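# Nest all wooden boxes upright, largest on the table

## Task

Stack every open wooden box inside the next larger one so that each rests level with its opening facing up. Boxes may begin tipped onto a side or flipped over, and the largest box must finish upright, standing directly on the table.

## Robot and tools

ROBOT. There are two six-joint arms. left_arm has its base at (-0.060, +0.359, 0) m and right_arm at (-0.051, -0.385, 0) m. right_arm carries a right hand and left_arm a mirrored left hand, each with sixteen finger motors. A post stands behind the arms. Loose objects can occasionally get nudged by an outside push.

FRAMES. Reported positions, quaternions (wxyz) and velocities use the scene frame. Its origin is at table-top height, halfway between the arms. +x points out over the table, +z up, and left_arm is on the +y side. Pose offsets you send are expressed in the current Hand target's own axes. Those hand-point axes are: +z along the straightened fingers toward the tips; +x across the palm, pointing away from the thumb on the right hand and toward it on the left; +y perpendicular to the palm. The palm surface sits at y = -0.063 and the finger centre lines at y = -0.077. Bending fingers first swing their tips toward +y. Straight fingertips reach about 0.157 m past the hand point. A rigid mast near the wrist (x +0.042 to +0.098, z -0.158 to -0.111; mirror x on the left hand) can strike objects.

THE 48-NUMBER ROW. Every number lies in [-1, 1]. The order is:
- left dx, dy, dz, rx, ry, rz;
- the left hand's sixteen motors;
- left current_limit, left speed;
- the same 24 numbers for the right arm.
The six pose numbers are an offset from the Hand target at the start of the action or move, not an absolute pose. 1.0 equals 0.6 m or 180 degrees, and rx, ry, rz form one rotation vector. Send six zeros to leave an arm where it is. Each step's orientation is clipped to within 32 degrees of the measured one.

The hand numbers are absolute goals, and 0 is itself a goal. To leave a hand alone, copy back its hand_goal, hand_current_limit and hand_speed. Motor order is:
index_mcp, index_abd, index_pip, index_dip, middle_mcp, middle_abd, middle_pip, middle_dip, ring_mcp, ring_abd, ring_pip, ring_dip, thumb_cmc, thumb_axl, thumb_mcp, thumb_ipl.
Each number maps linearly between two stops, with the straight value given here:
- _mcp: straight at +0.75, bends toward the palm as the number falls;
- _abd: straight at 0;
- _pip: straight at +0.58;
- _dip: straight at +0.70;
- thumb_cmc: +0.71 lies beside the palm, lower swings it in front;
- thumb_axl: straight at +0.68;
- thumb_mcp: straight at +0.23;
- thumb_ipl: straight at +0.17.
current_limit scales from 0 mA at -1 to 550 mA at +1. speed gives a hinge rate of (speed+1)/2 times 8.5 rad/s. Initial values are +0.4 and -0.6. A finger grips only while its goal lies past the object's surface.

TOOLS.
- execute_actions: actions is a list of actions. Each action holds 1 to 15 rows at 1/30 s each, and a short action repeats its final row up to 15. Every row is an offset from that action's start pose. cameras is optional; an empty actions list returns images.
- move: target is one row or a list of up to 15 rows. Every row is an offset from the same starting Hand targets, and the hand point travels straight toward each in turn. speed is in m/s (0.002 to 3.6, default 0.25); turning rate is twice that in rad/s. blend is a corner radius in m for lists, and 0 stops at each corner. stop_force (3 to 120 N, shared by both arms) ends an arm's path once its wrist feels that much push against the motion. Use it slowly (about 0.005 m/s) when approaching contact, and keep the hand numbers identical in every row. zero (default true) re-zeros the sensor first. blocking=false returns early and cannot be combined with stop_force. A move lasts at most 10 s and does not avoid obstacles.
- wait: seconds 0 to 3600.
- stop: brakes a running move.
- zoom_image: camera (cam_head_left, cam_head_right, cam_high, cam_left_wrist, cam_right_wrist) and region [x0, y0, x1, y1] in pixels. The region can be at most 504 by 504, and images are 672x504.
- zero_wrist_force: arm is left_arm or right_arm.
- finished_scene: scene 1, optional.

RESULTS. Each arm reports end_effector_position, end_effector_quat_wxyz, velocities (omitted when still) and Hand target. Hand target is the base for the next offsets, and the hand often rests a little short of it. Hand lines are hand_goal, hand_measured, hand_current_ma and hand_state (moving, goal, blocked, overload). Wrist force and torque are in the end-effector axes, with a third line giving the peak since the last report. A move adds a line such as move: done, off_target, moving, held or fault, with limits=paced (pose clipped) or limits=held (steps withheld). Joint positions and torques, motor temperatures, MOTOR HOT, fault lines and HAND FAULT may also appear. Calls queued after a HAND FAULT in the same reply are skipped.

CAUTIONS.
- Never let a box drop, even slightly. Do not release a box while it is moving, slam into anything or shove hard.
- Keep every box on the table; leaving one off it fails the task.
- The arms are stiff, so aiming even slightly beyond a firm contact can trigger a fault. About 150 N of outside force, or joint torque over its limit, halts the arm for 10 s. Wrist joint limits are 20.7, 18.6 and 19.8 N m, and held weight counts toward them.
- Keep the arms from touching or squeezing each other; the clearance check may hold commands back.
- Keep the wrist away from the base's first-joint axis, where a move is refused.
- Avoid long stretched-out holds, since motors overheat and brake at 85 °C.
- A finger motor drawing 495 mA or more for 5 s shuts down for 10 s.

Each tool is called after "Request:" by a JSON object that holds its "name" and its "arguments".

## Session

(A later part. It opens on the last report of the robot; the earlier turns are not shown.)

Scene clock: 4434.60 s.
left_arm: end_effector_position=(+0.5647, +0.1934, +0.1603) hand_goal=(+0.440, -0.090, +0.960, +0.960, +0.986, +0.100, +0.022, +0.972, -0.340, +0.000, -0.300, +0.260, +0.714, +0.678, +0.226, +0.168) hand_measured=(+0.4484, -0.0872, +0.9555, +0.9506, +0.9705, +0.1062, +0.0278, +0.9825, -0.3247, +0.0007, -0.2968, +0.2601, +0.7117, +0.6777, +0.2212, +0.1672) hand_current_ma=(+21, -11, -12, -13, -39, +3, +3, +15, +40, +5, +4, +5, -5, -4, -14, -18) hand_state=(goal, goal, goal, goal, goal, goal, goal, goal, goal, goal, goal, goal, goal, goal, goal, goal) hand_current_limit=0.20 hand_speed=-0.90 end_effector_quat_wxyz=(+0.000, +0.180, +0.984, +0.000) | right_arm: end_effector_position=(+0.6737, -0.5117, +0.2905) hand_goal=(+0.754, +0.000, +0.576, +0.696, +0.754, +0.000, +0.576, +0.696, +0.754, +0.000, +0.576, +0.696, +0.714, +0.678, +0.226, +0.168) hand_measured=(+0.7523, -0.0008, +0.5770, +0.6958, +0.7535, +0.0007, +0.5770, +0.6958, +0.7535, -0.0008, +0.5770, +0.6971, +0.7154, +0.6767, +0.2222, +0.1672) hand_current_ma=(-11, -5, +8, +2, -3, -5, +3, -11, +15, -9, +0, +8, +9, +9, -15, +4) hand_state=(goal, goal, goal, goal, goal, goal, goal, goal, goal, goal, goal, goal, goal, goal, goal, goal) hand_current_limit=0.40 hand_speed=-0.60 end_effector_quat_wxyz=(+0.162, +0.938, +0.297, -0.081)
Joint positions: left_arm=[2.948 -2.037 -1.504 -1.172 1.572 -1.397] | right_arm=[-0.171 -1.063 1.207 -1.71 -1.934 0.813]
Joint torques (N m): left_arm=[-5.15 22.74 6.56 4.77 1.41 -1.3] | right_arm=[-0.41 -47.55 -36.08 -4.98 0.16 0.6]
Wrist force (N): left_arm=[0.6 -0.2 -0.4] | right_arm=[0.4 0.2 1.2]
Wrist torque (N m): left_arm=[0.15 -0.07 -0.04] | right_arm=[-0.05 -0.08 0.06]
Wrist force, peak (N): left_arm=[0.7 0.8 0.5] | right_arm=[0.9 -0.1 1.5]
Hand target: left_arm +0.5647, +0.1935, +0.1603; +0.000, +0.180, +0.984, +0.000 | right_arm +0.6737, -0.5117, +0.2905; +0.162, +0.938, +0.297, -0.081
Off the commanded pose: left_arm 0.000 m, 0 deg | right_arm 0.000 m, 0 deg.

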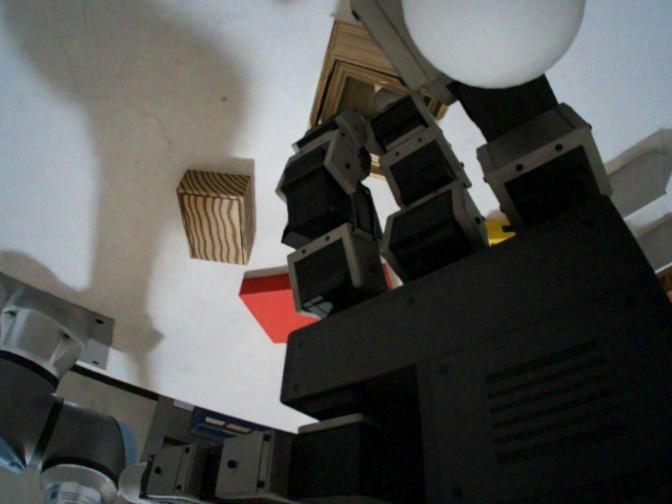

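Request:
{"name": "execute_actions", "arguments": {"actions": [[[0,0,-0.0022,0,0,0,0.440,-0.085,0.960,0.960,0.948,0.09,0.111,0.928,-0.34,0,-0.30,0.26,0.714,0.678,0.226,0.168,0.2,-0.9,0,0,0,0,0,0,0.754,0,0.576,0.696,0.754,0,0.576,0.696,0.754,0,0.576,0.696,0.714,0.678,0.226,0.168,0.4,-0.6]],[[0,0,-0.00198,0,0,0,0.440,-0.085,0.960,0.960,0.910,0.09,0.201,0.884,-0.34,0,-0.30,0.26,0.714,0.678,0.226,0.168,0.2,-0.9,0,0,0,0,0,0,0.754,0,0.576,0.696,0.754,0,0.576,0.696,0.754,0,0.576,0.696,0.714,0.678,0.226,0.168,0.4,-0.6]],[[0,0,-0.00157,0,0,0,0.440,-0.085,0.960,0.960,0.873,0.085,0.290,0.841,-0.34,0,-0.30,0.26,0.714,0.678,0.226,0.168,0.2,-0.9,0,0,0,0,0,0,0.754,0,0.576,0.696,0.754,0,0.576,0.696,0.754,0,0.576,0.696,0.714,0.678,0.226,0.168,0.4,-0.6]]], "cameras": ["cam_left_wrist"]}}

Request:
{"name": "zoom_image", "arguments": {"camera": "cam_left_wrist", "region": [305, 40, 405, 140]}}

Scene clock: 4455.00 s.
left_arm: end_effector_position=(+0.5647, +0.1934, +0.1638) hand_goal=(+0.440, -0.084, +0.960, +0.960, +0.874, +0.086, +0.290, +0.842, -0.340, +0.000, -0.300, +0.260, +0.714, +0.678, +0.226, +0.168) hand_measured=(+0.4435, -0.0784, +0.9478, +0.9506, +0.8692, +0.1091, +0.2690, +0.8410, -0.3235, -0.0008, -0.2956, +0.2588, +0.7117, +0.6767, +0.2212, +0.1681) hand_current_ma=(+6, +2, -24, -22, -8, +37, -70, -18, +41, -10, +10, +3, -9, -12, -12, -8) hand_state=(goal, goal, goal, goal, goal, blocked, blocked, goal, goal, goal, goal, goal, goal, goal, goal, goal) hand_current_limit=0.20 hand_speed=-0.90 end_effector_quat_wxyz=(+0.000, +0.180, +0.984, +0.000) | right_arm: end_effector_position=(+0.6737, -0.5117, +0.2905) hand_goal=(+0.754, +0.000, +0.576, +0.696, +0.754, +0.000, +0.576, +0.696, +0.754, +0.000, +0.576, +0.696, +0.714, +0.678, +0.226, +0.168) hand_measured=(+0.7535, +0.0007, +0.5770, +0.6958, +0.7523, -0.0008, +0.5770, +0.6958, +0.7523, +0.0007, +0.5757, +0.6958, +0.7142, +0.6777, +0.2212, +0.1681) hand_current_ma=(-11, -11, -5, +0, +10, -14, +3, -11, +10, +4, -17, +3, -4, +6, -9, -2) hand_state=(goal, goal, goal, goal, goal, goal, goal, goal, goal, goal, goal, goal, goal, goal, goal, goal) hand_current_limit=0.40 hand_speed=-0.60 end_effector_quat_wxyz=(+0.162, +0.938, +0.297, -0.081)
Joint positions: left_arm=[2.948 -2.034 -1.499 -1.179 1.572 -1.397] | right_arm=[-0.171 -1.063 1.207 -1.71 -1.934 0.813]
Joint torques (N m): left_arm=[2.78 65.44 39.06 0.79 2.23 0.63] | right_arm=[0.57 -48.24 -35.92 -4.92 0.11 0.76]
Wrist force (N): left_arm=[0.4 0.8 0.4] | right_arm=[0.8 -0.3 1.3]
Wrist torque (N m): left_arm=[0.14 -0.06 -0.08] | right_arm=[-0.12 -0.14 0.07]
Wrist force, peak (N): left_arm=[0.6 0.9 0.3] | right_arm=[1.2 -0.1 1.5]
Hand target: left_arm +0.5647, +0.1935, +0.1638; +0.000, +0.180, +0.984, +0.000 | right_arm +0.6737, -0.5117, +0.2905; +0.162, +0.938, +0.297, -0.081
Off the commanded pose: left_arm 0.000 m, 0 deg | right_arm 0.000 m, 0 deg.

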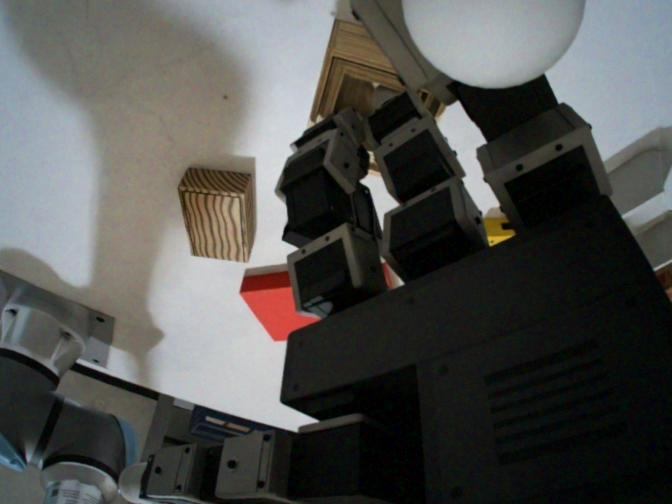

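Scaled by 5.040 from the camera's image (finer frame: 960x720).

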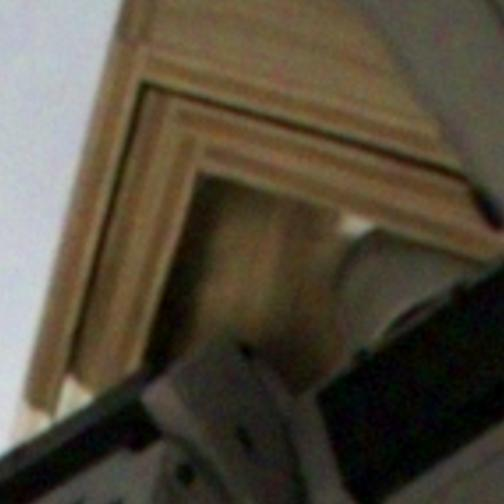

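Request:
{"name": "execute_actions", "arguments": {"actions": [[[0,0,-0.00115,0,0,0,0.440,-0.085,0.960,0.960,0.835,0.09,0.379,0.798,-0.34,0,-0.30,0.26,0.714,0.678,0.226,0.168,0.2,-0.9,0,0,0,0,0,0,0.754,0,0.576,0.696,0.754,0,0.576,0.696,0.754,0,0.576,0.696,0.714,0.678,0.226,0.168,0.4,-0.6]],[[0,0,-0.00073,0,0,0,0.440,-0.085,0.960,0.960,0.797,0.09,0.468,0.754,-0.34,0,-0.30,0.26,0.714,0.678,0.226,0.168,0.2,-0.9,0,0,0,0,0,0,0.754,0,0.576,0.696,0.754,0,0.576,0.696,0.754,0,0.576,0.696,0.714,0.678,0.226,0.168,0.4,-0.6]],[[0,0,-0.00045,0,0,0,0.440,-0.085,0.960,0.960,0.75,0.09,0.58,0.70,-0.34,0,-0.30,0.26,0.714,0.678,0.226,0.168,0.2,-0.9,0,0,0,0,0,0,0.754,0,0.576,0.696,0.754,0,0.576,0.696,0.754,0,0.576,0.696,0.714,0.678,0.226,0.168,0.4,-0.6]]], "cameras": ["cam_left_wrist"]}}

Request:
{"name": "zoom_image", "arguments": {"camera": "cam_left_wrist", "region": [305, 40, 405, 140]}}

Scene clock: 4466.73 s.
left_arm: end_effector_position=(+0.5647, +0.1935, +0.1652) hand_goal=(+0.440, -0.084, +0.960, +0.960, +0.750, +0.090, +0.580, +0.700, -0.340, +0.000, -0.300, +0.260, +0.714, +0.678, +0.226, +0.168) hand_measured=(+0.4387, -0.0682, +0.9439, +0.9493, +0.7462, +0.1150, +0.5616, +0.6920, -0.3235, -0.0008, -0.2968, +0.2588, +0.7117, +0.6777, +0.2222, +0.1672) hand_current_ma=(+5, +9, -26, -23, -2, +38, -56, -23, +45, -5, +6, -8, -2, -7, -16, -10) hand_state=(goal, goal, goal, goal, goal, blocked, goal, goal, goal, goal, goal, goal, goal, goal, goal, goal) hand_current_limit=0.20 hand_speed=-0.90 end_effector_quat_wxyz=(+0.000, +0.180, +0.984, +0.000) | right_arm: end_effector_position=(+0.6737, -0.5117, +0.2905) hand_goal=(+0.754, +0.000, +0.576, +0.696, +0.754, +0.000, +0.576, +0.696, +0.754, +0.000, +0.576, +0.696, +0.714, +0.678, +0.226, +0.168) hand_measured=(+0.7535, +0.0007, +0.5770, +0.6958, +0.7535, -0.0008, +0.5770, +0.6958, +0.7535, -0.0008, +0.5770, +0.6958, +0.7142, +0.6767, +0.2222, +0.1672) hand_current_ma=(-17, +2, +6, +2, +6, -10, +5, +6, -10, -5, -3, -3, +13, -6, -10, +2) hand_state=(goal, goal, goal, goal, goal, goal, goal, goal, goal, goal, goal, goal, goal, goal, goal, goal) hand_current_limit=0.40 hand_speed=-0.60 end_effector_quat_wxyz=(+0.162, +0.938, +0.297, -0.081)
Joint positions: left_arm=[2.948 -2.033 -1.497 -1.183 1.572 -1.397] | right_arm=[-0.171 -1.063 1.207 -1.71 -1.934 0.813]
Joint torques (N m): left_arm=[3.32 67.05 41.56 0.6 2.12 1.04] | right_arm=[-0.49 -44.33 -38.37 -5 0.27 0.96]
Wrist force (N): left_arm=[0.2 0.9 0.3] | right_arm=[0.7 -0.2 1.3]
Wrist torque (N m): left_arm=[0.15 -0.06 -0.09] | right_arm=[-0.12 -0.12 0.07]
Wrist force, peak (N): left_arm=[0.3 1.0 0.5] | right_arm=[1.0 0.0 1.4]
Hand target: left_arm +0.5647, +0.1934, +0.1652; +0.000, +0.180, +0.984, +0.000 | right_arm +0.6737, -0.5117, +0.2905; +0.162, +0.938, +0.297, -0.081
Off the commanded pose: left_arm 0.000 m, 0 deg | right_arm 0.000 m, 0 deg.

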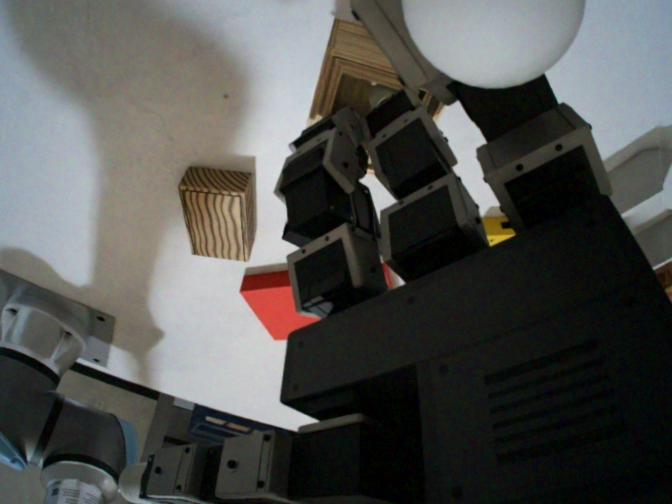

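Scaled by 5.040 from the camera's image (finer frame: 960x720).

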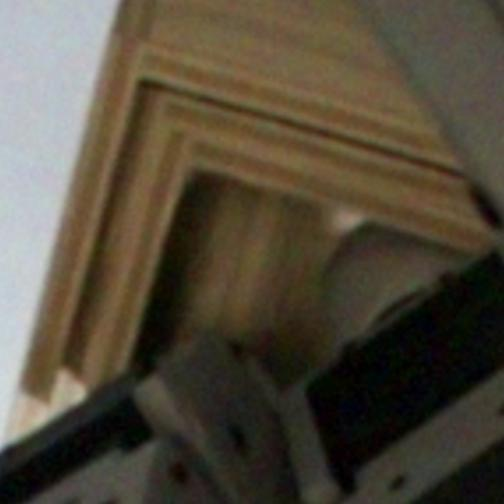

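Request:
{"name": "execute_actions", "arguments": {"actions": [[[0,0,0,0,0,0,0.440,-0.05,0.960,0.960,0.75,0.13,0.58,0.70,-0.34,0,-0.30,0.26,0.714,0.678,0.226,0.168,0.2,-0.9,0,0,0,0,0,0,0.754,0,0.576,0.696,0.754,0,0.576,0.696,0.754,0,0.576,0.696,0.714,0.678,0.226,0.168,0.4,-0.6]],[[0,0,-0.004,0,0,0,0.440,-0.05,0.960,0.960,0.75,0.13,0.58,0.70,-0.34,0,-0.30,0.26,0.714,0.678,0.226,0.168,0.2,-0.9,0,0,0,0,0,0,0.754,0,0.576,0.696,0.754,0,0.576,0.696,0.754,0,0.576,0.696,0.714,0.678,0.226,0.168,0.4,-0.6]]], "cameras": ["cam_left_wrist"]}}

Request:
{"name": "zoom_image", "arguments": {"camera": "cam_left_wrist", "region": [305, 40, 405, 140]}}

Scene clock: 4477.03 s.
left_arm: end_effector_position=(+0.5647, +0.1934, +0.1676) hand_goal=(+0.440, -0.050, +0.960, +0.960, +0.750, +0.130, +0.580, +0.700, -0.340, +0.000, -0.300, +0.260, +0.714, +0.678, +0.226, +0.168) hand_measured=(+0.4387, -0.0609, +0.9478, +0.9544, +0.7462, +0.1223, +0.5641, +0.6920, -0.3235, +0.0007, -0.2968, +0.2588, +0.7117, +0.6777, +0.2222, +0.1681) hand_current_ma=(+2, -23, -24, -3, -14, -9, -41, -19, +41, -10, +12, +0, -19, -8, -14, -9) hand_state=(goal, goal, goal, goal, goal, goal, goal, goal, goal, goal, goal, goal, goal, goal, goal, goal) hand_current_limit=0.20 hand_speed=-0.90 end_effector_quat_wxyz=(+0.000, +0.180, +0.984, +0.000) | right_arm: end_effector_position=(+0.6737, -0.5117, +0.2905) hand_goal=(+0.754, +0.000, +0.576, +0.696, +0.754, +0.000, +0.576, +0.696, +0.754, +0.000, +0.576, +0.696, +0.714, +0.678, +0.226, +0.168) hand_measured=(+0.7523, +0.0007, +0.5770, +0.6958, +0.7535, -0.0008, +0.5770, +0.6958, +0.7523, -0.0008, +0.5770, +0.6958, +0.7142, +0.6767, +0.2222, +0.1681) hand_current_ma=(-2, +7, -1, +0, -4, -22, -1, -3, +9, -5, -16, +17, -8, +1, -15, +6) hand_state=(goal, goal, goal, goal, goal, goal, goal, goal, goal, goal, goal, goal, goal, goal, goal, goal) hand_current_limit=0.40 hand_speed=-0.60 end_effector_quat_wxyz=(+0.162, +0.938, +0.297, -0.081)
Joint positions: left_arm=[2.948 -2.031 -1.494 -1.188 1.572 -1.397] | right_arm=[-0.171 -1.063 1.207 -1.71 -1.934 0.813]
Joint torques (N m): left_arm=[2.22 64.49 39.14 0.91 2.06 0.82] | right_arm=[-0.95 -47.75 -36.17 -4.99 0.4 0.93]
Wrist force (N): left_arm=[0.3 0.5 0.3] | right_arm=[0.9 0.0 1.2]
Wrist torque (N m): left_arm=[0.12 -0.09 -0.08] | right_arm=[-0.08 -0.16 0.10]
Wrist force, peak (N): left_arm=[0.2 0.8 1.1] | right_arm=[0.9 0.0 1.6]
Hand target: left_arm +0.5647, +0.1934, +0.1676; +0.000, +0.180, +0.984, +0.000 | right_arm +0.6737, -0.5117, +0.2905; +0.162, +0.938, +0.297, -0.081
Off the commanded pose: left_arm 0.000 m, 0 deg | right_arm 0.000 m, 0 deg.

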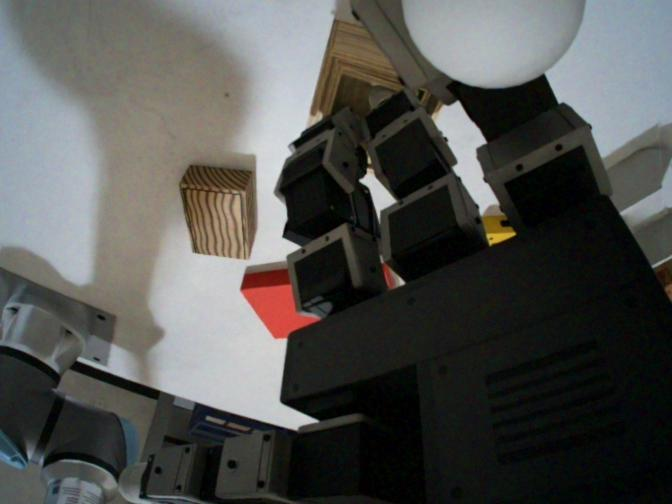

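Scaled by 5.040 from the camera's image (finer frame: 960x720).

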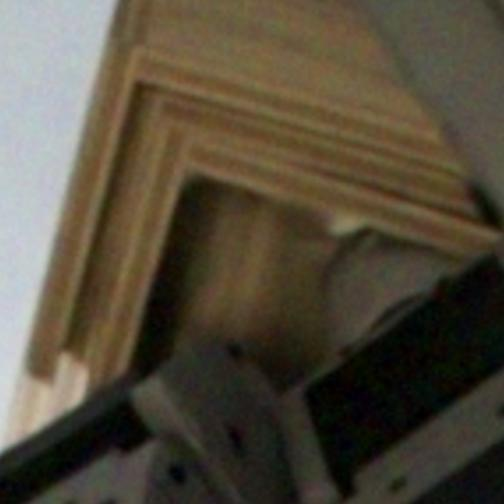

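Request:
{"name": "execute_actions", "arguments": {"actions": [], "cameras": ["cam_high", "cam_head_left", "cam_left_wrist", "cam_right_wrist", "cam_head_right"]}}

Request:
{"name": "zoom_image", "arguments": {"camera": "cam_high", "region": [300, 160, 420, 250]}}

Request:
{"name": "zoom_image", "arguments": {"camera": "cam_left_wrist", "region": [290, 0, 470, 200]}}

Scene clock: 4484.30 s.
left_arm: end_effector_position=(+0.5647, +0.1934, +0.1676) hand_goal=(+0.440, -0.050, +0.960, +0.960, +0.750, +0.130, +0.580, +0.700, -0.340, +0.000, -0.300, +0.260, +0.714, +0.678, +0.226, +0.168) hand_measured=(+0.4387, -0.0609, +0.9478, +0.9544, +0.7474, +0.1223, +0.5641, +0.6932, -0.3235, -0.0008, -0.2968, +0.2601, +0.7117, +0.6777, +0.2222, +0.1681) hand_current_ma=(-6, -23, -27, -11, -6, -9, -41, -19, +45, -7, +0, +4, -14, -9, -8, -7) hand_state=(goal, goal, goal, goal, goal, goal, goal, goal, goal, goal, goal, goal, goal, goal, goal, goal) hand_current_limit=0.20 hand_speed=-0.90 end_effector_quat_wxyz=(+0.000, +0.180, +0.984, +0.000) | right_arm: end_effector_position=(+0.6737, -0.5117, +0.2905) hand_goal=(+0.754, +0.000, +0.576, +0.696, +0.754, +0.000, +0.576, +0.696, +0.754, +0.000, +0.576, +0.696, +0.714, +0.678, +0.226, +0.168) hand_measured=(+0.7535, -0.0008, +0.5770, +0.6958, +0.7535, -0.0008, +0.5770, +0.6958, +0.7535, -0.0008, +0.5757, +0.6958, +0.7142, +0.6777, +0.2222, +0.1672) hand_current_ma=(-3, +12, +2, +4, +4, -8, +2, -10, +18, -1, -2, +10, +10, -8, -30, -2) hand_state=(goal, goal, goal, goal, goal, goal, goal, goal, goal, goal, goal, goal, goal, goal, goal, goal) hand_current_limit=0.40 hand_speed=-0.60 end_effector_quat_wxyz=(+0.162, +0.938, +0.297, -0.081)
Joint positions: left_arm=[2.948 -2.031 -1.494 -1.188 1.572 -1.397] | right_arm=[-0.171 -1.063 1.207 -1.71 -1.934 0.813]
Joint velocities: within noise
Joint torques (N m): left_arm=[-0.26 66.19 39.94 0.59 2.34 -0.04] | right_arm=[0.27 -46.59 -36.54 -4.98 0.05 0.92]
Motor temperatures (°C): left_arm=[28 28 29 30 31 33] | right_arm=[26 29 27 34 32 32]
Wrist force (N): left_arm=[0.4 0.6 0.6] | right_arm=[0.8 0.0 1.3]
Wrist torque (N m): left_arm=[0.10 -0.10 -0.07] | right_arm=[-0.09 -0.14 0.09]
Wrist force, peak (N): left_arm=[0.3 1.0 0.4] | right_arm=[1.1 0.1 1.4]
Hand target: left_arm +0.5647, +0.1934, +0.1676; +0.000, +0.180, +0.984, +0.000 | right_arm +0.6737, -0.5117, +0.2905; +0.162, +0.938, +0.297, -0.081
Off the commanded pose: left_arm 0.000 m, 0 deg | right_arm 0.000 m, 0 deg.

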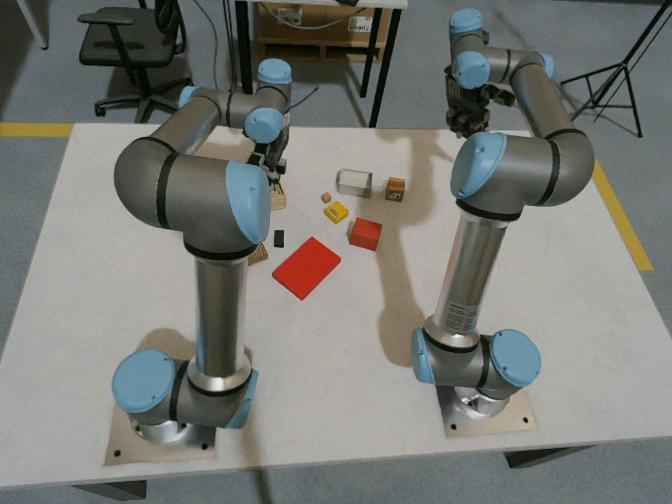

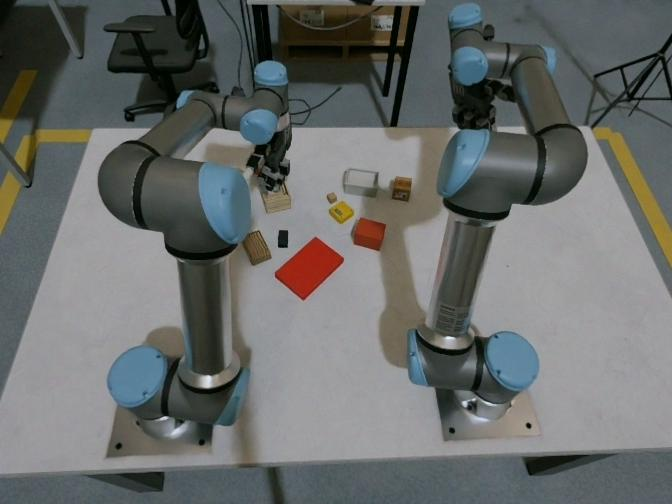

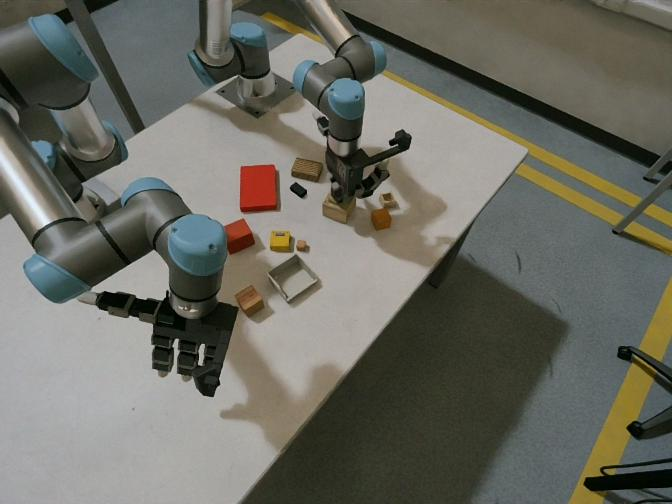

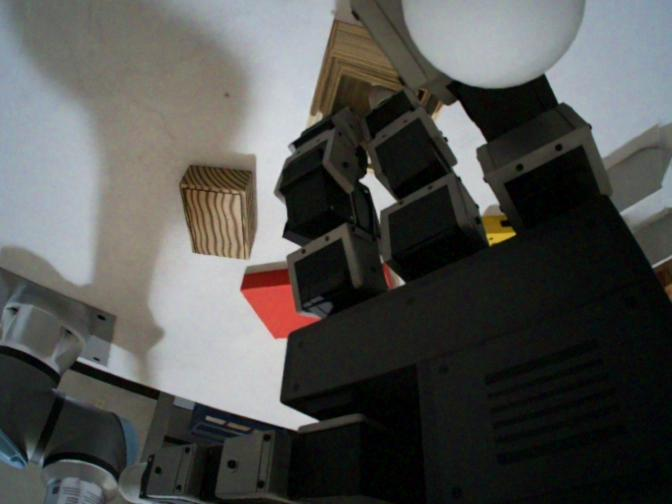

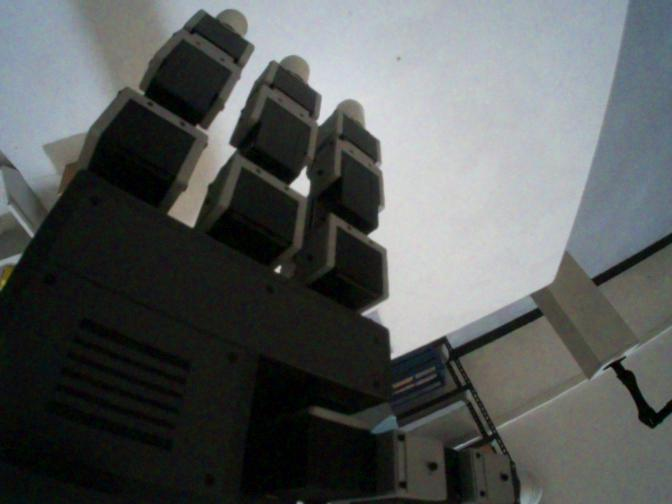

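Scaled by 4.200.

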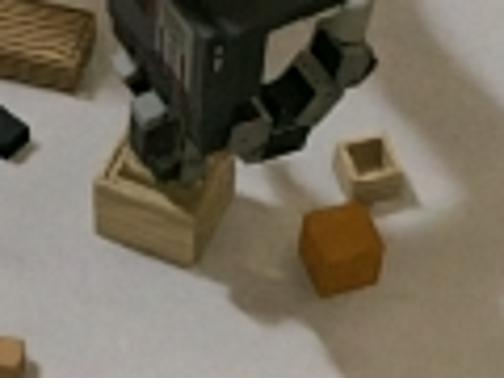

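Scaled by 2.520 from the camera's image (finer frame: 960x720).

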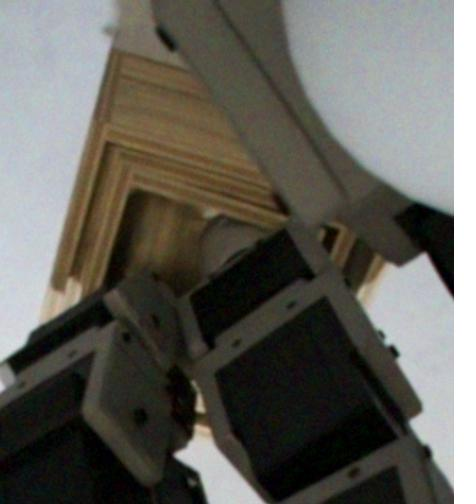

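Request:
{"name": "execute_actions", "arguments": {"actions": [[[0,0,-0.005,0,0,0,0.440,-0.05,0.960,0.960,0.75,0.13,0.58,0.70,-0.34,0,-0.30,0.26,0.714,0.678,0.226,0.168,0.2,-0.9,0,0,0,0,0,0,0.754,0,0.576,0.696,0.754,0,0.576,0.696,0.754,0,0.576,0.696,0.714,0.678,0.226,0.168,0.4,-0.6]]], "cameras": ["cam_left_wrist"]}}

Request:
{"name": "zoom_image", "arguments": {"camera": "cam_left_wrist", "region": [305, 40, 405, 140]}}

Scene clock: 4492.43 s.
left_arm: end_effector_position=(+0.5647, +0.1935, +0.1706) hand_goal=(+0.440, -0.050, +0.960, +0.960, +0.750, +0.130, +0.580, +0.700, -0.340, +0.000, -0.300, +0.260, +0.714, +0.678, +0.226, +0.168) hand_measured=(+0.4387, -0.0594, +0.9491, +0.9557, +0.7474, +0.1223, +0.5680, +0.6920, -0.3235, +0.0007, -0.2968, +0.2588, +0.7129, +0.6767, +0.2222, +0.1681) hand_current_ma=(-3, -13, -20, -20, -9, -9, -35, -14, +45, -1, +8, -1, -16, -20, -8, +3) hand_state=(goal, goal, goal, goal, goal, goal, goal, goal, goal, goal, goal, goal, goal, goal, goal, goal) hand_current_limit=0.20 hand_speed=-0.90 end_effector_quat_wxyz=(+0.000, +0.180, +0.984, +0.000) | right_arm: end_effector_position=(+0.6737, -0.5117, +0.2905) hand_goal=(+0.754, +0.000, +0.576, +0.696, +0.754, +0.000, +0.576, +0.696, +0.754, +0.000, +0.576, +0.696, +0.714, +0.678, +0.226, +0.168) hand_measured=(+0.7547, -0.0008, +0.5770, +0.6958, +0.7535, +0.0007, +0.5770, +0.6958, +0.7535, -0.0008, +0.5770, +0.6958, +0.7142, +0.6767, +0.2222, +0.1672) hand_current_ma=(+4, +12, -2, +4, +6, -6, +9, -18, +13, +6, -10, -2, +8, -5, -18, -14) hand_state=(goal, goal, goal, goal, goal, goal, goal, goal, goal, goal, goal, goal, goal, goal, goal, goal) hand_current_limit=0.40 hand_speed=-0.60 end_effector_quat_wxyz=(+0.162, +0.938, +0.297, -0.081)
Joint positions: left_arm=[2.948 -2.028 -1.49 -1.195 1.572 -1.397] | right_arm=[-0.171 -1.063 1.207 -1.71 -1.934 0.813]
Joint torques (N m): left_arm=[-4.77 64.8 40.62 0.99 1.95 -1.12] | right_arm=[-0.42 -46.37 -37.47 -5.09 0.05 0.88]
Wrist force (N): left_arm=[0.3 0.6 0.5] | right_arm=[0.9 -0.2 1.1]
Wrist torque (N m): left_arm=[0.13 -0.07 -0.07] | right_arm=[-0.10 -0.15 0.09]
Wrist force, peak (N): left_arm=[0.9 0.4 0.7] | right_arm=[0.6 -0.2 1.5]
Hand target: left_arm +0.5647, +0.1934, +0.1706; +0.000, +0.180, +0.984, +0.000 | right_arm +0.6737, -0.5117, +0.2905; +0.162, +0.938, +0.297, -0.081
Off the commanded pose: left_arm 0.000 m, 0 deg | right_arm 0.000 m, 0 deg.

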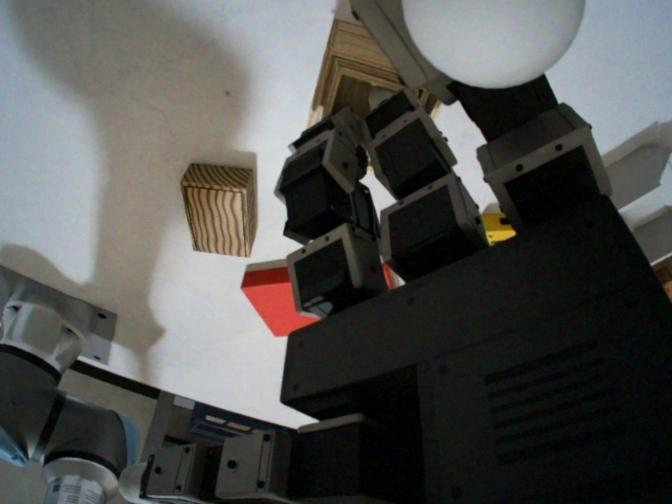

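Scaled by 5.040 from the camera's image (finer frame: 960x720).

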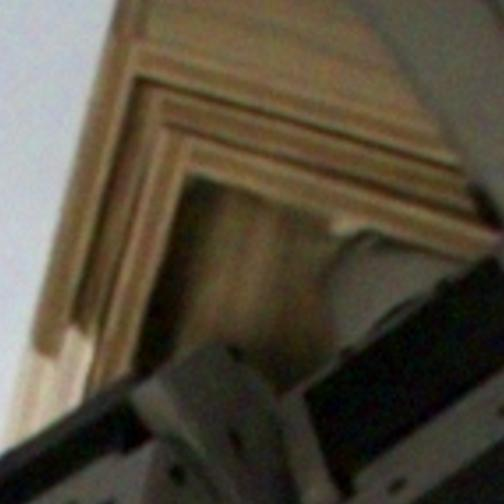

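Request:
{"name": "execute_actions", "arguments": {"actions": [[[0,0,0.003,0,0,0,0.440,-0.08,0.960,0.960,0.75,0.10,0.58,0.70,-0.34,0,-0.30,0.26,0.714,0.678,0.226,0.168,0.2,-0.9,0,0,0,0,0,0,0.754,0,0.576,0.696,0.754,0,0.576,0.696,0.754,0,0.576,0.696,0.714,0.678,0.226,0.168,0.4,-0.6]],[[0,0,0.003,0,0,0,0.440,-0.08,0.960,0.960,0.75,0.10,0.58,0.70,-0.34,0,-0.30,0.26,0.714,0.678,0.226,0.168,0.2,-0.9,0,0,0,0,0,0,0.754,0,0.576,0.696,0.754,0,0.576,0.696,0.754,0,0.576,0.696,0.714,0.678,0.226,0.168,0.4,-0.6]],[[0,0,0.003,0,0,0,0.440,-0.08,0.960,0.960,0.75,0.10,0.58,0.70,-0.34,0,-0.30,0.26,0.714,0.678,0.226,0.168,0.2,-0.9,0,0,0,0,0,0,0.754,0,0.576,0.696,0.754,0,0.576,0.696,0.754,0,0.576,0.696,0.714,0.678,0.226,0.168,0.4,-0.6]]], "cameras": ["cam_left_wrist"]}}

Request:
{"name": "zoom_image", "arguments": {"camera": "cam_left_wrist", "region": [305, 40, 405, 140]}}

Scene clock: 4506.50 s.
left_arm: end_effector_position=(+0.5647, +0.1934, +0.1652) hand_goal=(+0.440, -0.080, +0.960, +0.960, +0.750, +0.100, +0.580, +0.700, -0.340, +0.000, -0.300, +0.260, +0.714, +0.678, +0.226, +0.168) hand_measured=(+0.4387, -0.0623, +0.9491, +0.9544, +0.7474, +0.1208, +0.5680, +0.6920, -0.3235, -0.0008, -0.2968, +0.2588, +0.7117, +0.6777, +0.2212, +0.1672) hand_current_ma=(+2, +11, -19, -6, -10, +22, -29, -18, +39, -8, -5, -4, -9, -8, -12, -2) hand_state=(goal, goal, goal, goal, goal, blocked, goal, goal, goal, goal, goal, goal, goal, goal, goal, goal) hand_current_limit=0.20 hand_speed=-0.90 end_effector_quat_wxyz=(+0.000, +0.180, +0.984, +0.000) | right_arm: end_effector_position=(+0.6737, -0.5117, +0.2905) hand_goal=(+0.754, +0.000, +0.576, +0.696, +0.754, +0.000, +0.576, +0.696, +0.754, +0.000, +0.576, +0.696, +0.714, +0.678, +0.226, +0.168) hand_measured=(+0.7535, +0.0007, +0.5770, +0.6971, +0.7535, -0.0008, +0.5770, +0.6971, +0.7535, -0.0008, +0.5770, +0.6958, +0.7142, +0.6767, +0.2222, +0.1681) hand_current_ma=(+5, -13, +1, +1, -3, -6, +8, +2, -7, -9, -22, -7, +11, +15, -20, -9) hand_state=(goal, goal, goal, goal, goal, goal, goal, goal, goal, goal, goal, goal, goal, goal, goal, goal) hand_current_limit=0.40 hand_speed=-0.60 end_effector_quat_wxyz=(+0.162, +0.938, +0.297, -0.081)
Joint positions: left_arm=[2.948 -2.033 -1.497 -1.183 1.572 -1.397] | right_arm=[-0.171 -1.063 1.207 -1.71 -1.934 0.813]
Joint torques (N m): left_arm=[-4.66 22.01 6.53 4.57 0.79 -0.86] | right_arm=[0.04 -46.9 -36.43 -4.81 0.04 0.86]
Wrist force (N): left_arm=[0.7 0.4 -0.5] | right_arm=[0.5 0.2 1.3]
Wrist torque (N m): left_arm=[0.20 -0.11 -0.03] | right_arm=[-0.06 -0.10 0.07]
Wrist force, peak (N): left_arm=[0.6 0.7 -1.0] | right_arm=[0.7 0.0 1.7]
Hand target: left_arm +0.5647, +0.1934, +0.1652; +0.000, +0.180, +0.984, +0.000 | right_arm +0.6737, -0.5117, +0.2905; +0.162, +0.938, +0.297, -0.081
Off the commanded pose: left_arm 0.000 m, 0 deg | right_arm 0.000 m, 0 deg.

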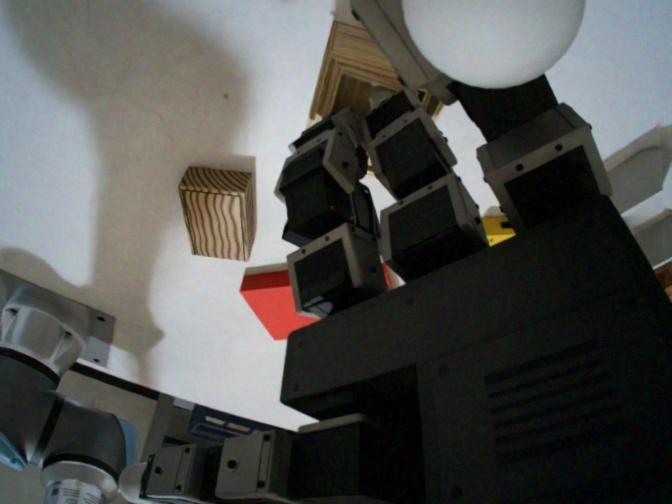

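Scaled by 5.040 from the camera's image (finer frame: 960x720).

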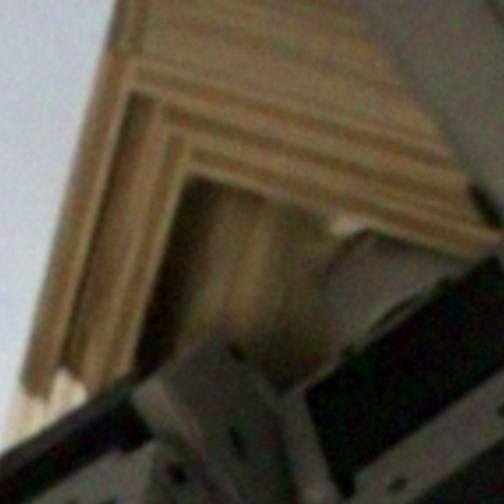

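Request:
{"name": "execute_actions", "arguments": {"actions": [[[0,0,0,0,0,0,0.501,-0.08,0.904,0.928,0.75,0.09,0.58,0.70,-0.34,0,-0.30,0.26,0.714,0.678,0.226,0.168,0.2,-0.9,0,0,0,0,0,0,0.754,0,0.576,0.696,0.754,0,0.576,0.696,0.754,0,0.576,0.696,0.714,0.678,0.226,0.168,0.4,-0.6]],[[0,0,0,0,0,0,0.564,-0.08,0.822,0.870,0.75,0.09,0.58,0.70,-0.34,0,-0.30,0.26,0.714,0.678,0.226,0.168,0.2,-0.9,0,0,0,0,0,0,0.754,0,0.576,0.696,0.754,0,0.576,0.696,0.754,0,0.576,0.696,0.714,0.678,0.226,0.168,0.4,-0.6]],[[0,0,0,0,0,0,0.627,-0.08,0.740,0.812,0.75,0.09,0.58,0.70,-0.34,0,-0.30,0.26,0.714,0.678,0.226,0.168,0.2,-0.9,0,0,0,0,0,0,0.754,0,0.576,0.696,0.754,0,0.576,0.696,0.754,0,0.576,0.696,0.714,0.678,0.226,0.168,0.4,-0.6]],[[0,0,0,0,0,0,0.659,-0.08,0.699,0.783,0.75,0.09,0.58,0.70,-0.34,0,-0.30,0.26,0.714,0.678,0.226,0.168,0.2,-0.9,0,0,0,0,0,0,0.754,0,0.576,0.696,0.754,0,0.576,0.696,0.754,0,0.576,0.696,0.714,0.678,0.226,0.168,0.4,-0.6]]], "cameras": ["cam_left_wrist"]}}

Request:
{"name": "zoom_image", "arguments": {"camera": "cam_left_wrist", "region": [305, 40, 405, 140]}}

Scene clock: 4525.73 s.
left_arm: end_effector_position=(+0.5647, +0.1934, +0.1652) hand_goal=(+0.660, -0.080, +0.700, +0.784, +0.750, +0.090, +0.580, +0.700, -0.340, +0.000, -0.300, +0.260, +0.714, +0.678, +0.226, +0.168) hand_measured=(+0.6329, -0.0960, +0.7078, +0.8028, +0.7595, +0.0695, +0.5782, +0.6920, -0.3235, -0.0008, -0.2968, +0.2601, +0.7117, +0.6777, +0.2222, +0.1681) hand_current_ma=(-62, -32, +19, +35, +19, -29, -3, -18, +39, -13, +6, -5, -3, -15, -20, -1) hand_state=(blocked, goal, goal, goal, goal, blocked, goal, goal, goal, goal, goal, goal, goal, goal, goal, goal) hand_current_limit=0.20 hand_speed=-0.90 end_effector_quat_wxyz=(+0.000, +0.180, +0.984, +0.000) | right_arm: end_effector_position=(+0.6737, -0.5117, +0.2905) hand_goal=(+0.754, +0.000, +0.576, +0.696, +0.754, +0.000, +0.576, +0.696, +0.754, +0.000, +0.576, +0.696, +0.714, +0.678, +0.226, +0.168) hand_measured=(+0.7523, +0.0007, +0.5770, +0.6971, +0.7535, +0.0007, +0.5770, +0.6958, +0.7535, -0.0008, +0.5770, +0.6958, +0.7142, +0.6767, +0.2222, +0.1672) hand_current_ma=(-1, +6, +8, +0, +4, +2, +3, -9, +13, +7, +0, +36, +15, -18, -13, +5) hand_state=(goal, goal, goal, goal, goal, goal, goal, goal, goal, goal, goal, goal, goal, goal, goal, goal) hand_current_limit=0.40 hand_speed=-0.60 end_effector_quat_wxyz=(+0.162, +0.938, +0.297, -0.081)
Joint positions: left_arm=[2.948 -2.033 -1.497 -1.183 1.572 -1.397] | right_arm=[-0.171 -1.063 1.207 -1.71 -1.934 0.813]
Joint torques (N m): left_arm=[5.77 25.48 12.33 4.53 -0.4 1.79] | right_arm=[0.55 -45.32 -37.54 -4.89 0.17 0.93]
Wrist force (N): left_arm=[0.6 0.8 -0.1] | right_arm=[0.7 0.0 0.8]
Wrist torque (N m): left_arm=[0.20 -0.07 -0.06] | right_arm=[-0.05 -0.11 0.07]
Wrist force, peak (N): left_arm=[0.7 0.4 -1.1] | right_arm=[0.8 0.2 1.5]
Hand target: left_arm +0.5647, +0.1934, +0.1652; +0.000, +0.180, +0.984, +0.000 | right_arm +0.6737, -0.5117, +0.2905; +0.162, +0.938, +0.297, -0.081
Off the commanded pose: left_arm 0.000 m, 0 deg | right_arm 0.000 m, 0 deg.

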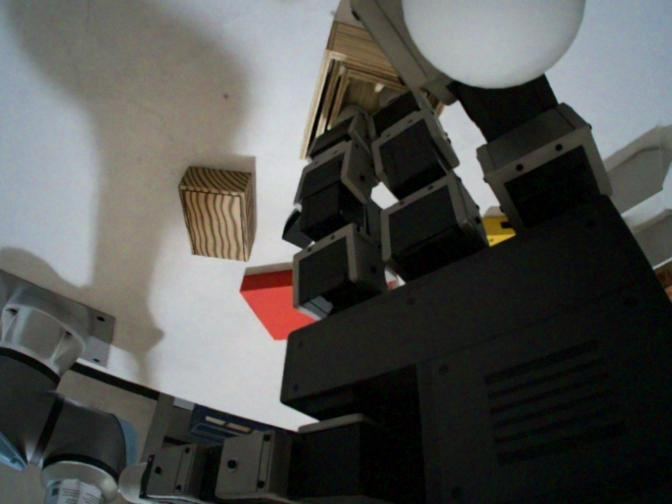

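Scaled by 5.040 from the camera's image (finer frame: 960x720).

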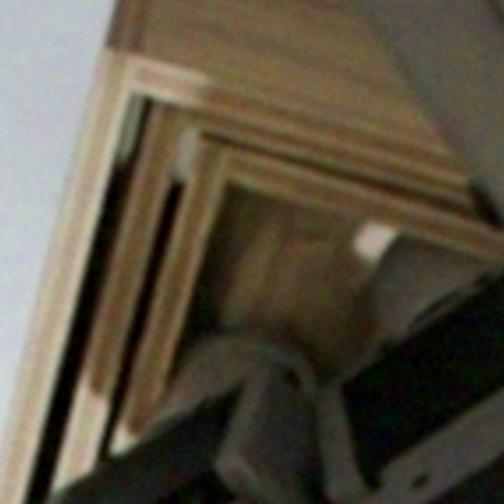

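Request:
{"name": "execute_actions", "arguments": {"actions": [[[0,0,0,0,0,0,0.659,-0.08,0.699,0.783,0.797,0.08,0.468,0.754,-0.34,0,-0.30,0.26,0.714,0.678,0.226,0.168,0.2,-0.9,0,0,0,0,0,0,0.754,0,0.576,0.696,0.754,0,0.576,0.696,0.754,0,0.576,0.696,0.714,0.678,0.226,0.168,0.4,-0.6]],[[0,0,0,0,0,0,0.659,-0.08,0.699,0.783,0.844,0.08,0.357,0.808,-0.34,0,-0.30,0.26,0.714,0.678,0.226,0.168,0.2,-0.9,0,0,0,0,0,0,0.754,0,0.576,0.696,0.754,0,0.576,0.696,0.754,0,0.576,0.696,0.714,0.678,0.226,0.168,0.4,-0.6]],[[0,0,0,0,0,0,0.659,-0.08,0.699,0.783,0.892,0.08,0.245,0.863,-0.34,0,-0.30,0.26,0.714,0.678,0.226,0.168,0.2,-0.9,0,0,0,0,0,0,0.754,0,0.576,0.696,0.754,0,0.576,0.696,0.754,0,0.576,0.696,0.714,0.678,0.226,0.168,0.4,-0.6]],[[0,0,0,0,0,0,0.659,-0.08,0.699,0.783,0.939,0.08,0.134,0.917,-0.34,0,-0.30,0.26,0.714,0.678,0.226,0.168,0.2,-0.9,0,0,0,0,0,0,0.754,0,0.576,0.696,0.754,0,0.576,0.696,0.754,0,0.576,0.696,0.714,0.678,0.226,0.168,0.4,-0.6]],[[0,0,0,0,0,0,0.659,-0.08,0.699,0.783,0.986,0.08,0.022,0.971,-0.34,0,-0.30,0.26,0.714,0.678,0.226,0.168,0.2,-0.9,0,0,0,0,0,0,0.754,0,0.576,0.696,0.754,0,0.576,0.696,0.754,0,0.576,0.696,0.714,0.678,0.226,0.168,0.4,-0.6]]], "cameras": ["cam_left_wrist"]}}

Request:
{"name": "zoom_image", "arguments": {"camera": "cam_left_wrist", "region": [305, 40, 405, 140]}}

Scene clock: 4541.00 s.
left_arm: end_effector_position=(+0.5647, +0.1935, +0.1652) hand_goal=(+0.660, -0.080, +0.700, +0.784, +0.986, +0.080, +0.022, +0.972, -0.340, +0.000, -0.300, +0.260, +0.714, +0.678, +0.226, +0.168) hand_measured=(+0.6582, -0.1239, +0.7066, +0.7977, +0.9754, +0.0476, +0.0740, +0.9723, -0.3235, +0.0007, -0.2968, +0.2601, +0.7117, +0.6767, +0.2222, +0.1672) hand_current_ma=(-2, -87, +10, +26, -19, -51, +130, -14, +43, +0, +3, +5, -12, -9, -13, -11) hand_state=(goal, blocked, goal, goal, goal, blocked, blocked, goal, goal, goal, goal, goal, goal, goal, goal, goal) hand_current_limit=0.20 hand_speed=-0.90 end_effector_quat_wxyz=(+0.000, +0.180, +0.984, +0.000) | right_arm: end_effector_position=(+0.6737, -0.5117, +0.2905) hand_goal=(+0.754, +0.000, +0.576, +0.696, +0.754, +0.000, +0.576, +0.696, +0.754, +0.000, +0.576, +0.696, +0.714, +0.678, +0.226, +0.168) hand_measured=(+0.7535, -0.0008, +0.5757, +0.6971, +0.7535, -0.0008, +0.5770, +0.6958, +0.7535, -0.0008, +0.5770, +0.6958, +0.7142, +0.6777, +0.2222, +0.1672) hand_current_ma=(+5, +8, +14, +15, -13, -11, +3, -4, +6, +2, +4, +1, -2, +7, -22, -3) hand_state=(goal, goal, goal, goal, goal, goal, goal, goal, goal, goal, goal, goal, goal, goal, goal, goal) hand_current_limit=0.40 hand_speed=-0.60 end_effector_quat_wxyz=(+0.162, +0.938, +0.297, -0.081)
Joint positions: left_arm=[2.948 -2.033 -1.497 -1.183 1.572 -1.397] | right_arm=[-0.171 -1.063 1.207 -1.71 -1.934 0.813]
Joint torques (N m): left_arm=[6.93 35.82 21.3 3.99 -1.54 1.76] | right_arm=[-1.4 -46.43 -38.52 -5.09 0.14 0.95]
Wrist force (N): left_arm=[1.5 0.4 0.0] | right_arm=[1.1 -0.2 1.2]
Wrist torque (N m): left_arm=[0.14 -0.07 0.02] | right_arm=[-0.10 -0.17 0.10]
Wrist force, peak (N): left_arm=[1.7 0.7 0.0] | right_arm=[0.4 0.1 1.7]
Hand target: left_arm +0.5647, +0.1934, +0.1652; +0.000, +0.180, +0.984, +0.000 | right_arm +0.6737, -0.5117, +0.2905; +0.162, +0.938, +0.297, -0.081
Off the commanded pose: left_arm 0.000 m, 0 deg | right_arm 0.000 m, 0 deg.

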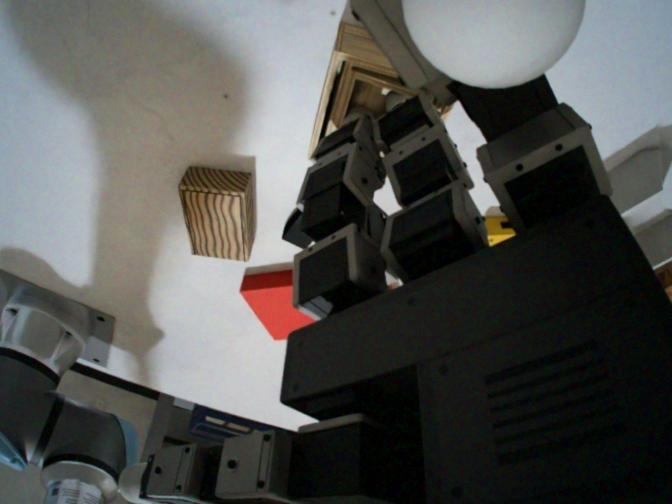

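Scaled by 5.040 from the camera's image (finer frame: 960x720).

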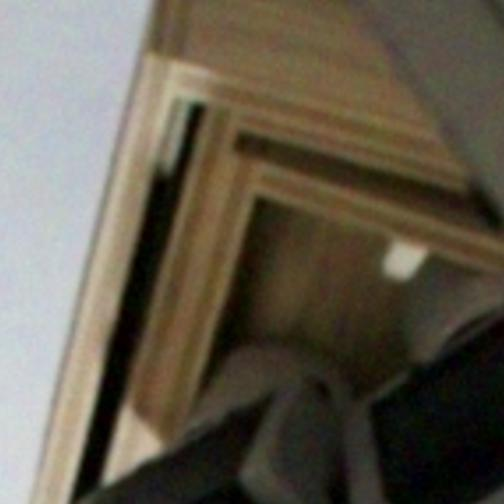

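Request:
{"name": "zoom_image", "arguments": {"camera": "cam_left_wrist", "region": [300, 10, 460, 170]}}

Request:
{"name": "zoom_image", "arguments": {"camera": "cam_left_wrist", "region": [335, 60, 415, 140]}}

Scaled by 3.150 from the camera's image (finer frame: 960x720).

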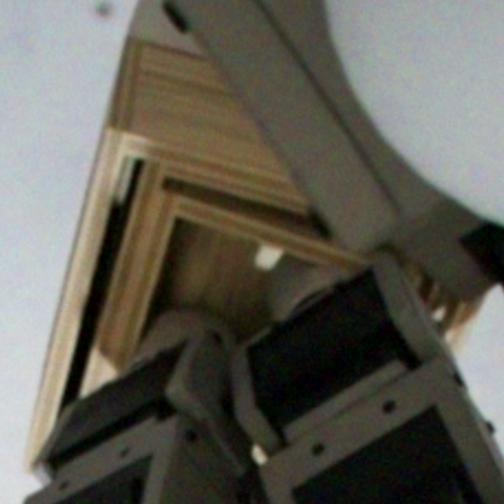

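Scaled by 6.300 from the camera's image (finer frame: 960x720).

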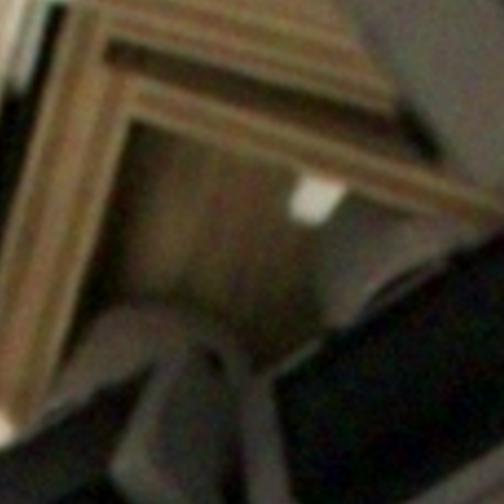

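Request:
{"name": "execute_actions", "arguments": {"actions": [[[0,0,0,0,0,0,0.596,-0.10,0.781,0.841,0.986,0.08,0.05,0.971,-0.34,0,-0.30,0.26,0.714,0.678,0.226,0.168,0.2,-0.9,0,0,0,0,0,0,0.754,0,0.576,0.696,0.754,0,0.576,0.696,0.754,0,0.576,0.696,0.714,0.678,0.226,0.168,0.4,-0.6]],[[0,0,0,0,0,0,0.549,-0.10,0.842,0.884,0.986,0.08,0.05,0.971,-0.34,0,-0.30,0.26,0.714,0.678,0.226,0.168,0.2,-0.9,0,0,0,0,0,0,0.754,0,0.576,0.696,0.754,0,0.576,0.696,0.754,0,0.576,0.696,0.714,0.678,0.226,0.168,0.4,-0.6]],[[0,0,0,0,0,0,0.501,-0.10,0.904,0.928,0.986,0.08,0.05,0.971,-0.34,0,-0.30,0.26,0.714,0.678,0.226,0.168,0.2,-0.9,0,0,0,0,0,0,0.754,0,0.576,0.696,0.754,0,0.576,0.696,0.754,0,0.576,0.696,0.714,0.678,0.226,0.168,0.4,-0.6]]], "cameras": ["cam_left_wrist"]}}

Request:
{"name": "zoom_image", "arguments": {"camera": "cam_left_wrist", "region": [305, 40, 405, 140]}}

Scene clock: 4561.87 s.
left_arm: end_effector_position=(+0.5647, +0.1934, +0.1652) hand_goal=(+0.502, -0.100, +0.904, +0.928, +0.986, +0.080, +0.050, +0.972, -0.340, +0.000, -0.300, +0.260, +0.714, +0.678, +0.226, +0.168) hand_measured=(+0.5328, -0.0960, +0.8798, +0.8869, +0.9717, +0.0900, +0.0534, +0.9837, -0.3235, -0.0008, -0.2956, +0.2588, +0.7117, +0.6777, +0.2212, +0.1681) hand_current_ma=(+89, -2, -49, -110, -34, +10, +2, +10, +41, -2, +10, -3, -15, -9, -10, -5) hand_state=(blocked, goal, blocked, blocked, goal, goal, goal, goal, goal, goal, goal, goal, goal, goal, goal, goal) hand_current_limit=0.20 hand_speed=-0.90 end_effector_quat_wxyz=(+0.000, +0.180, +0.984, +0.000) | right_arm: end_effector_position=(+0.6737, -0.5117, +0.2905) hand_goal=(+0.754, +0.000, +0.576, +0.696, +0.754, +0.000, +0.576, +0.696, +0.754, +0.000, +0.576, +0.696, +0.714, +0.678, +0.226, +0.168) hand_measured=(+0.7535, +0.0007, +0.5770, +0.6958, +0.7535, +0.0007, +0.5757, +0.6958, +0.7535, +0.0007, +0.5770, +0.6958, +0.7142, +0.6767, +0.2222, +0.1672) hand_current_ma=(-9, +12, -1, +12, +0, +4, +3, -25, +7, -2, -7, +12, -8, +5, -29, -12) hand_state=(goal, goal, goal, goal, goal, goal, goal, goal, goal, goal, goal, goal, goal, goal, goal, goal) hand_current_limit=0.40 hand_speed=-0.60 end_effector_quat_wxyz=(+0.162, +0.938, +0.297, -0.081)
Joint positions: left_arm=[2.948 -2.033 -1.497 -1.183 1.572 -1.397] | right_arm=[-0.171 -1.063 1.207 -1.71 -1.934 0.813]
Joint torques (N m): left_arm=[6.6 45.52 31.93 3.72 -1.42 1.58] | right_arm=[0.16 -47.28 -38.72 -4.92 0.25 0.71]
Wrist force (N): left_arm=[0.3 0.4 0.0] | right_arm=[0.6 0.2 1.0]
Wrist torque (N m): left_arm=[0.14 -0.06 -0.08] | right_arm=[-0.04 -0.10 0.07]
Wrist force, peak (N): left_arm=[1.8 0.9 0.0] | right_arm=[0.9 0.2 1.6]
Hand target: left_arm +0.5647, +0.1934, +0.1652; +0.000, +0.180, +0.984, +0.000 | right_arm +0.6737, -0.5117, +0.2905; +0.162, +0.938, +0.297, -0.081
Off the commanded pose: left_arm 0.000 m, 0 deg | right_arm 0.000 m, 0 deg.

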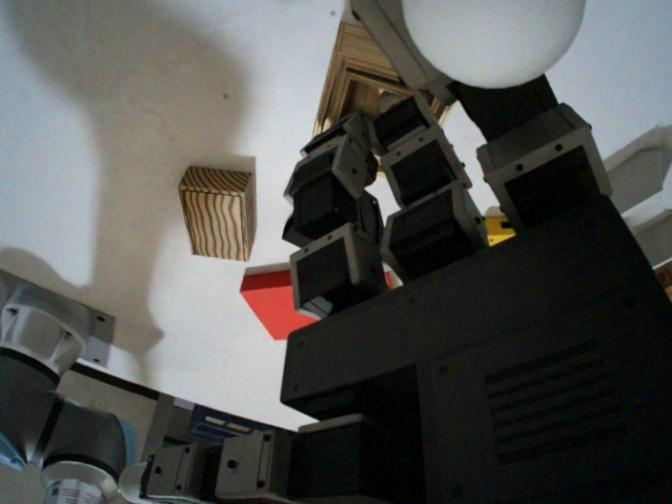

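Scaled by 5.040 from the camera's image (finer frame: 960x720).

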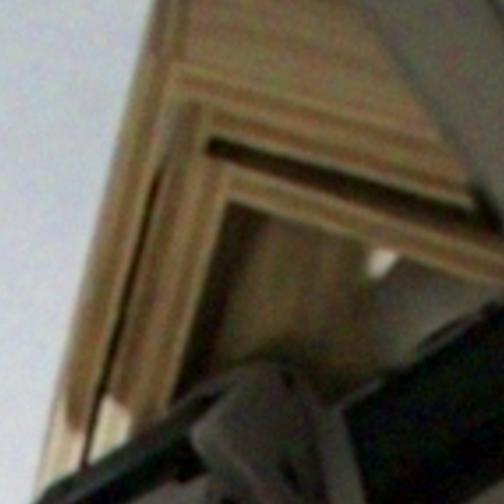

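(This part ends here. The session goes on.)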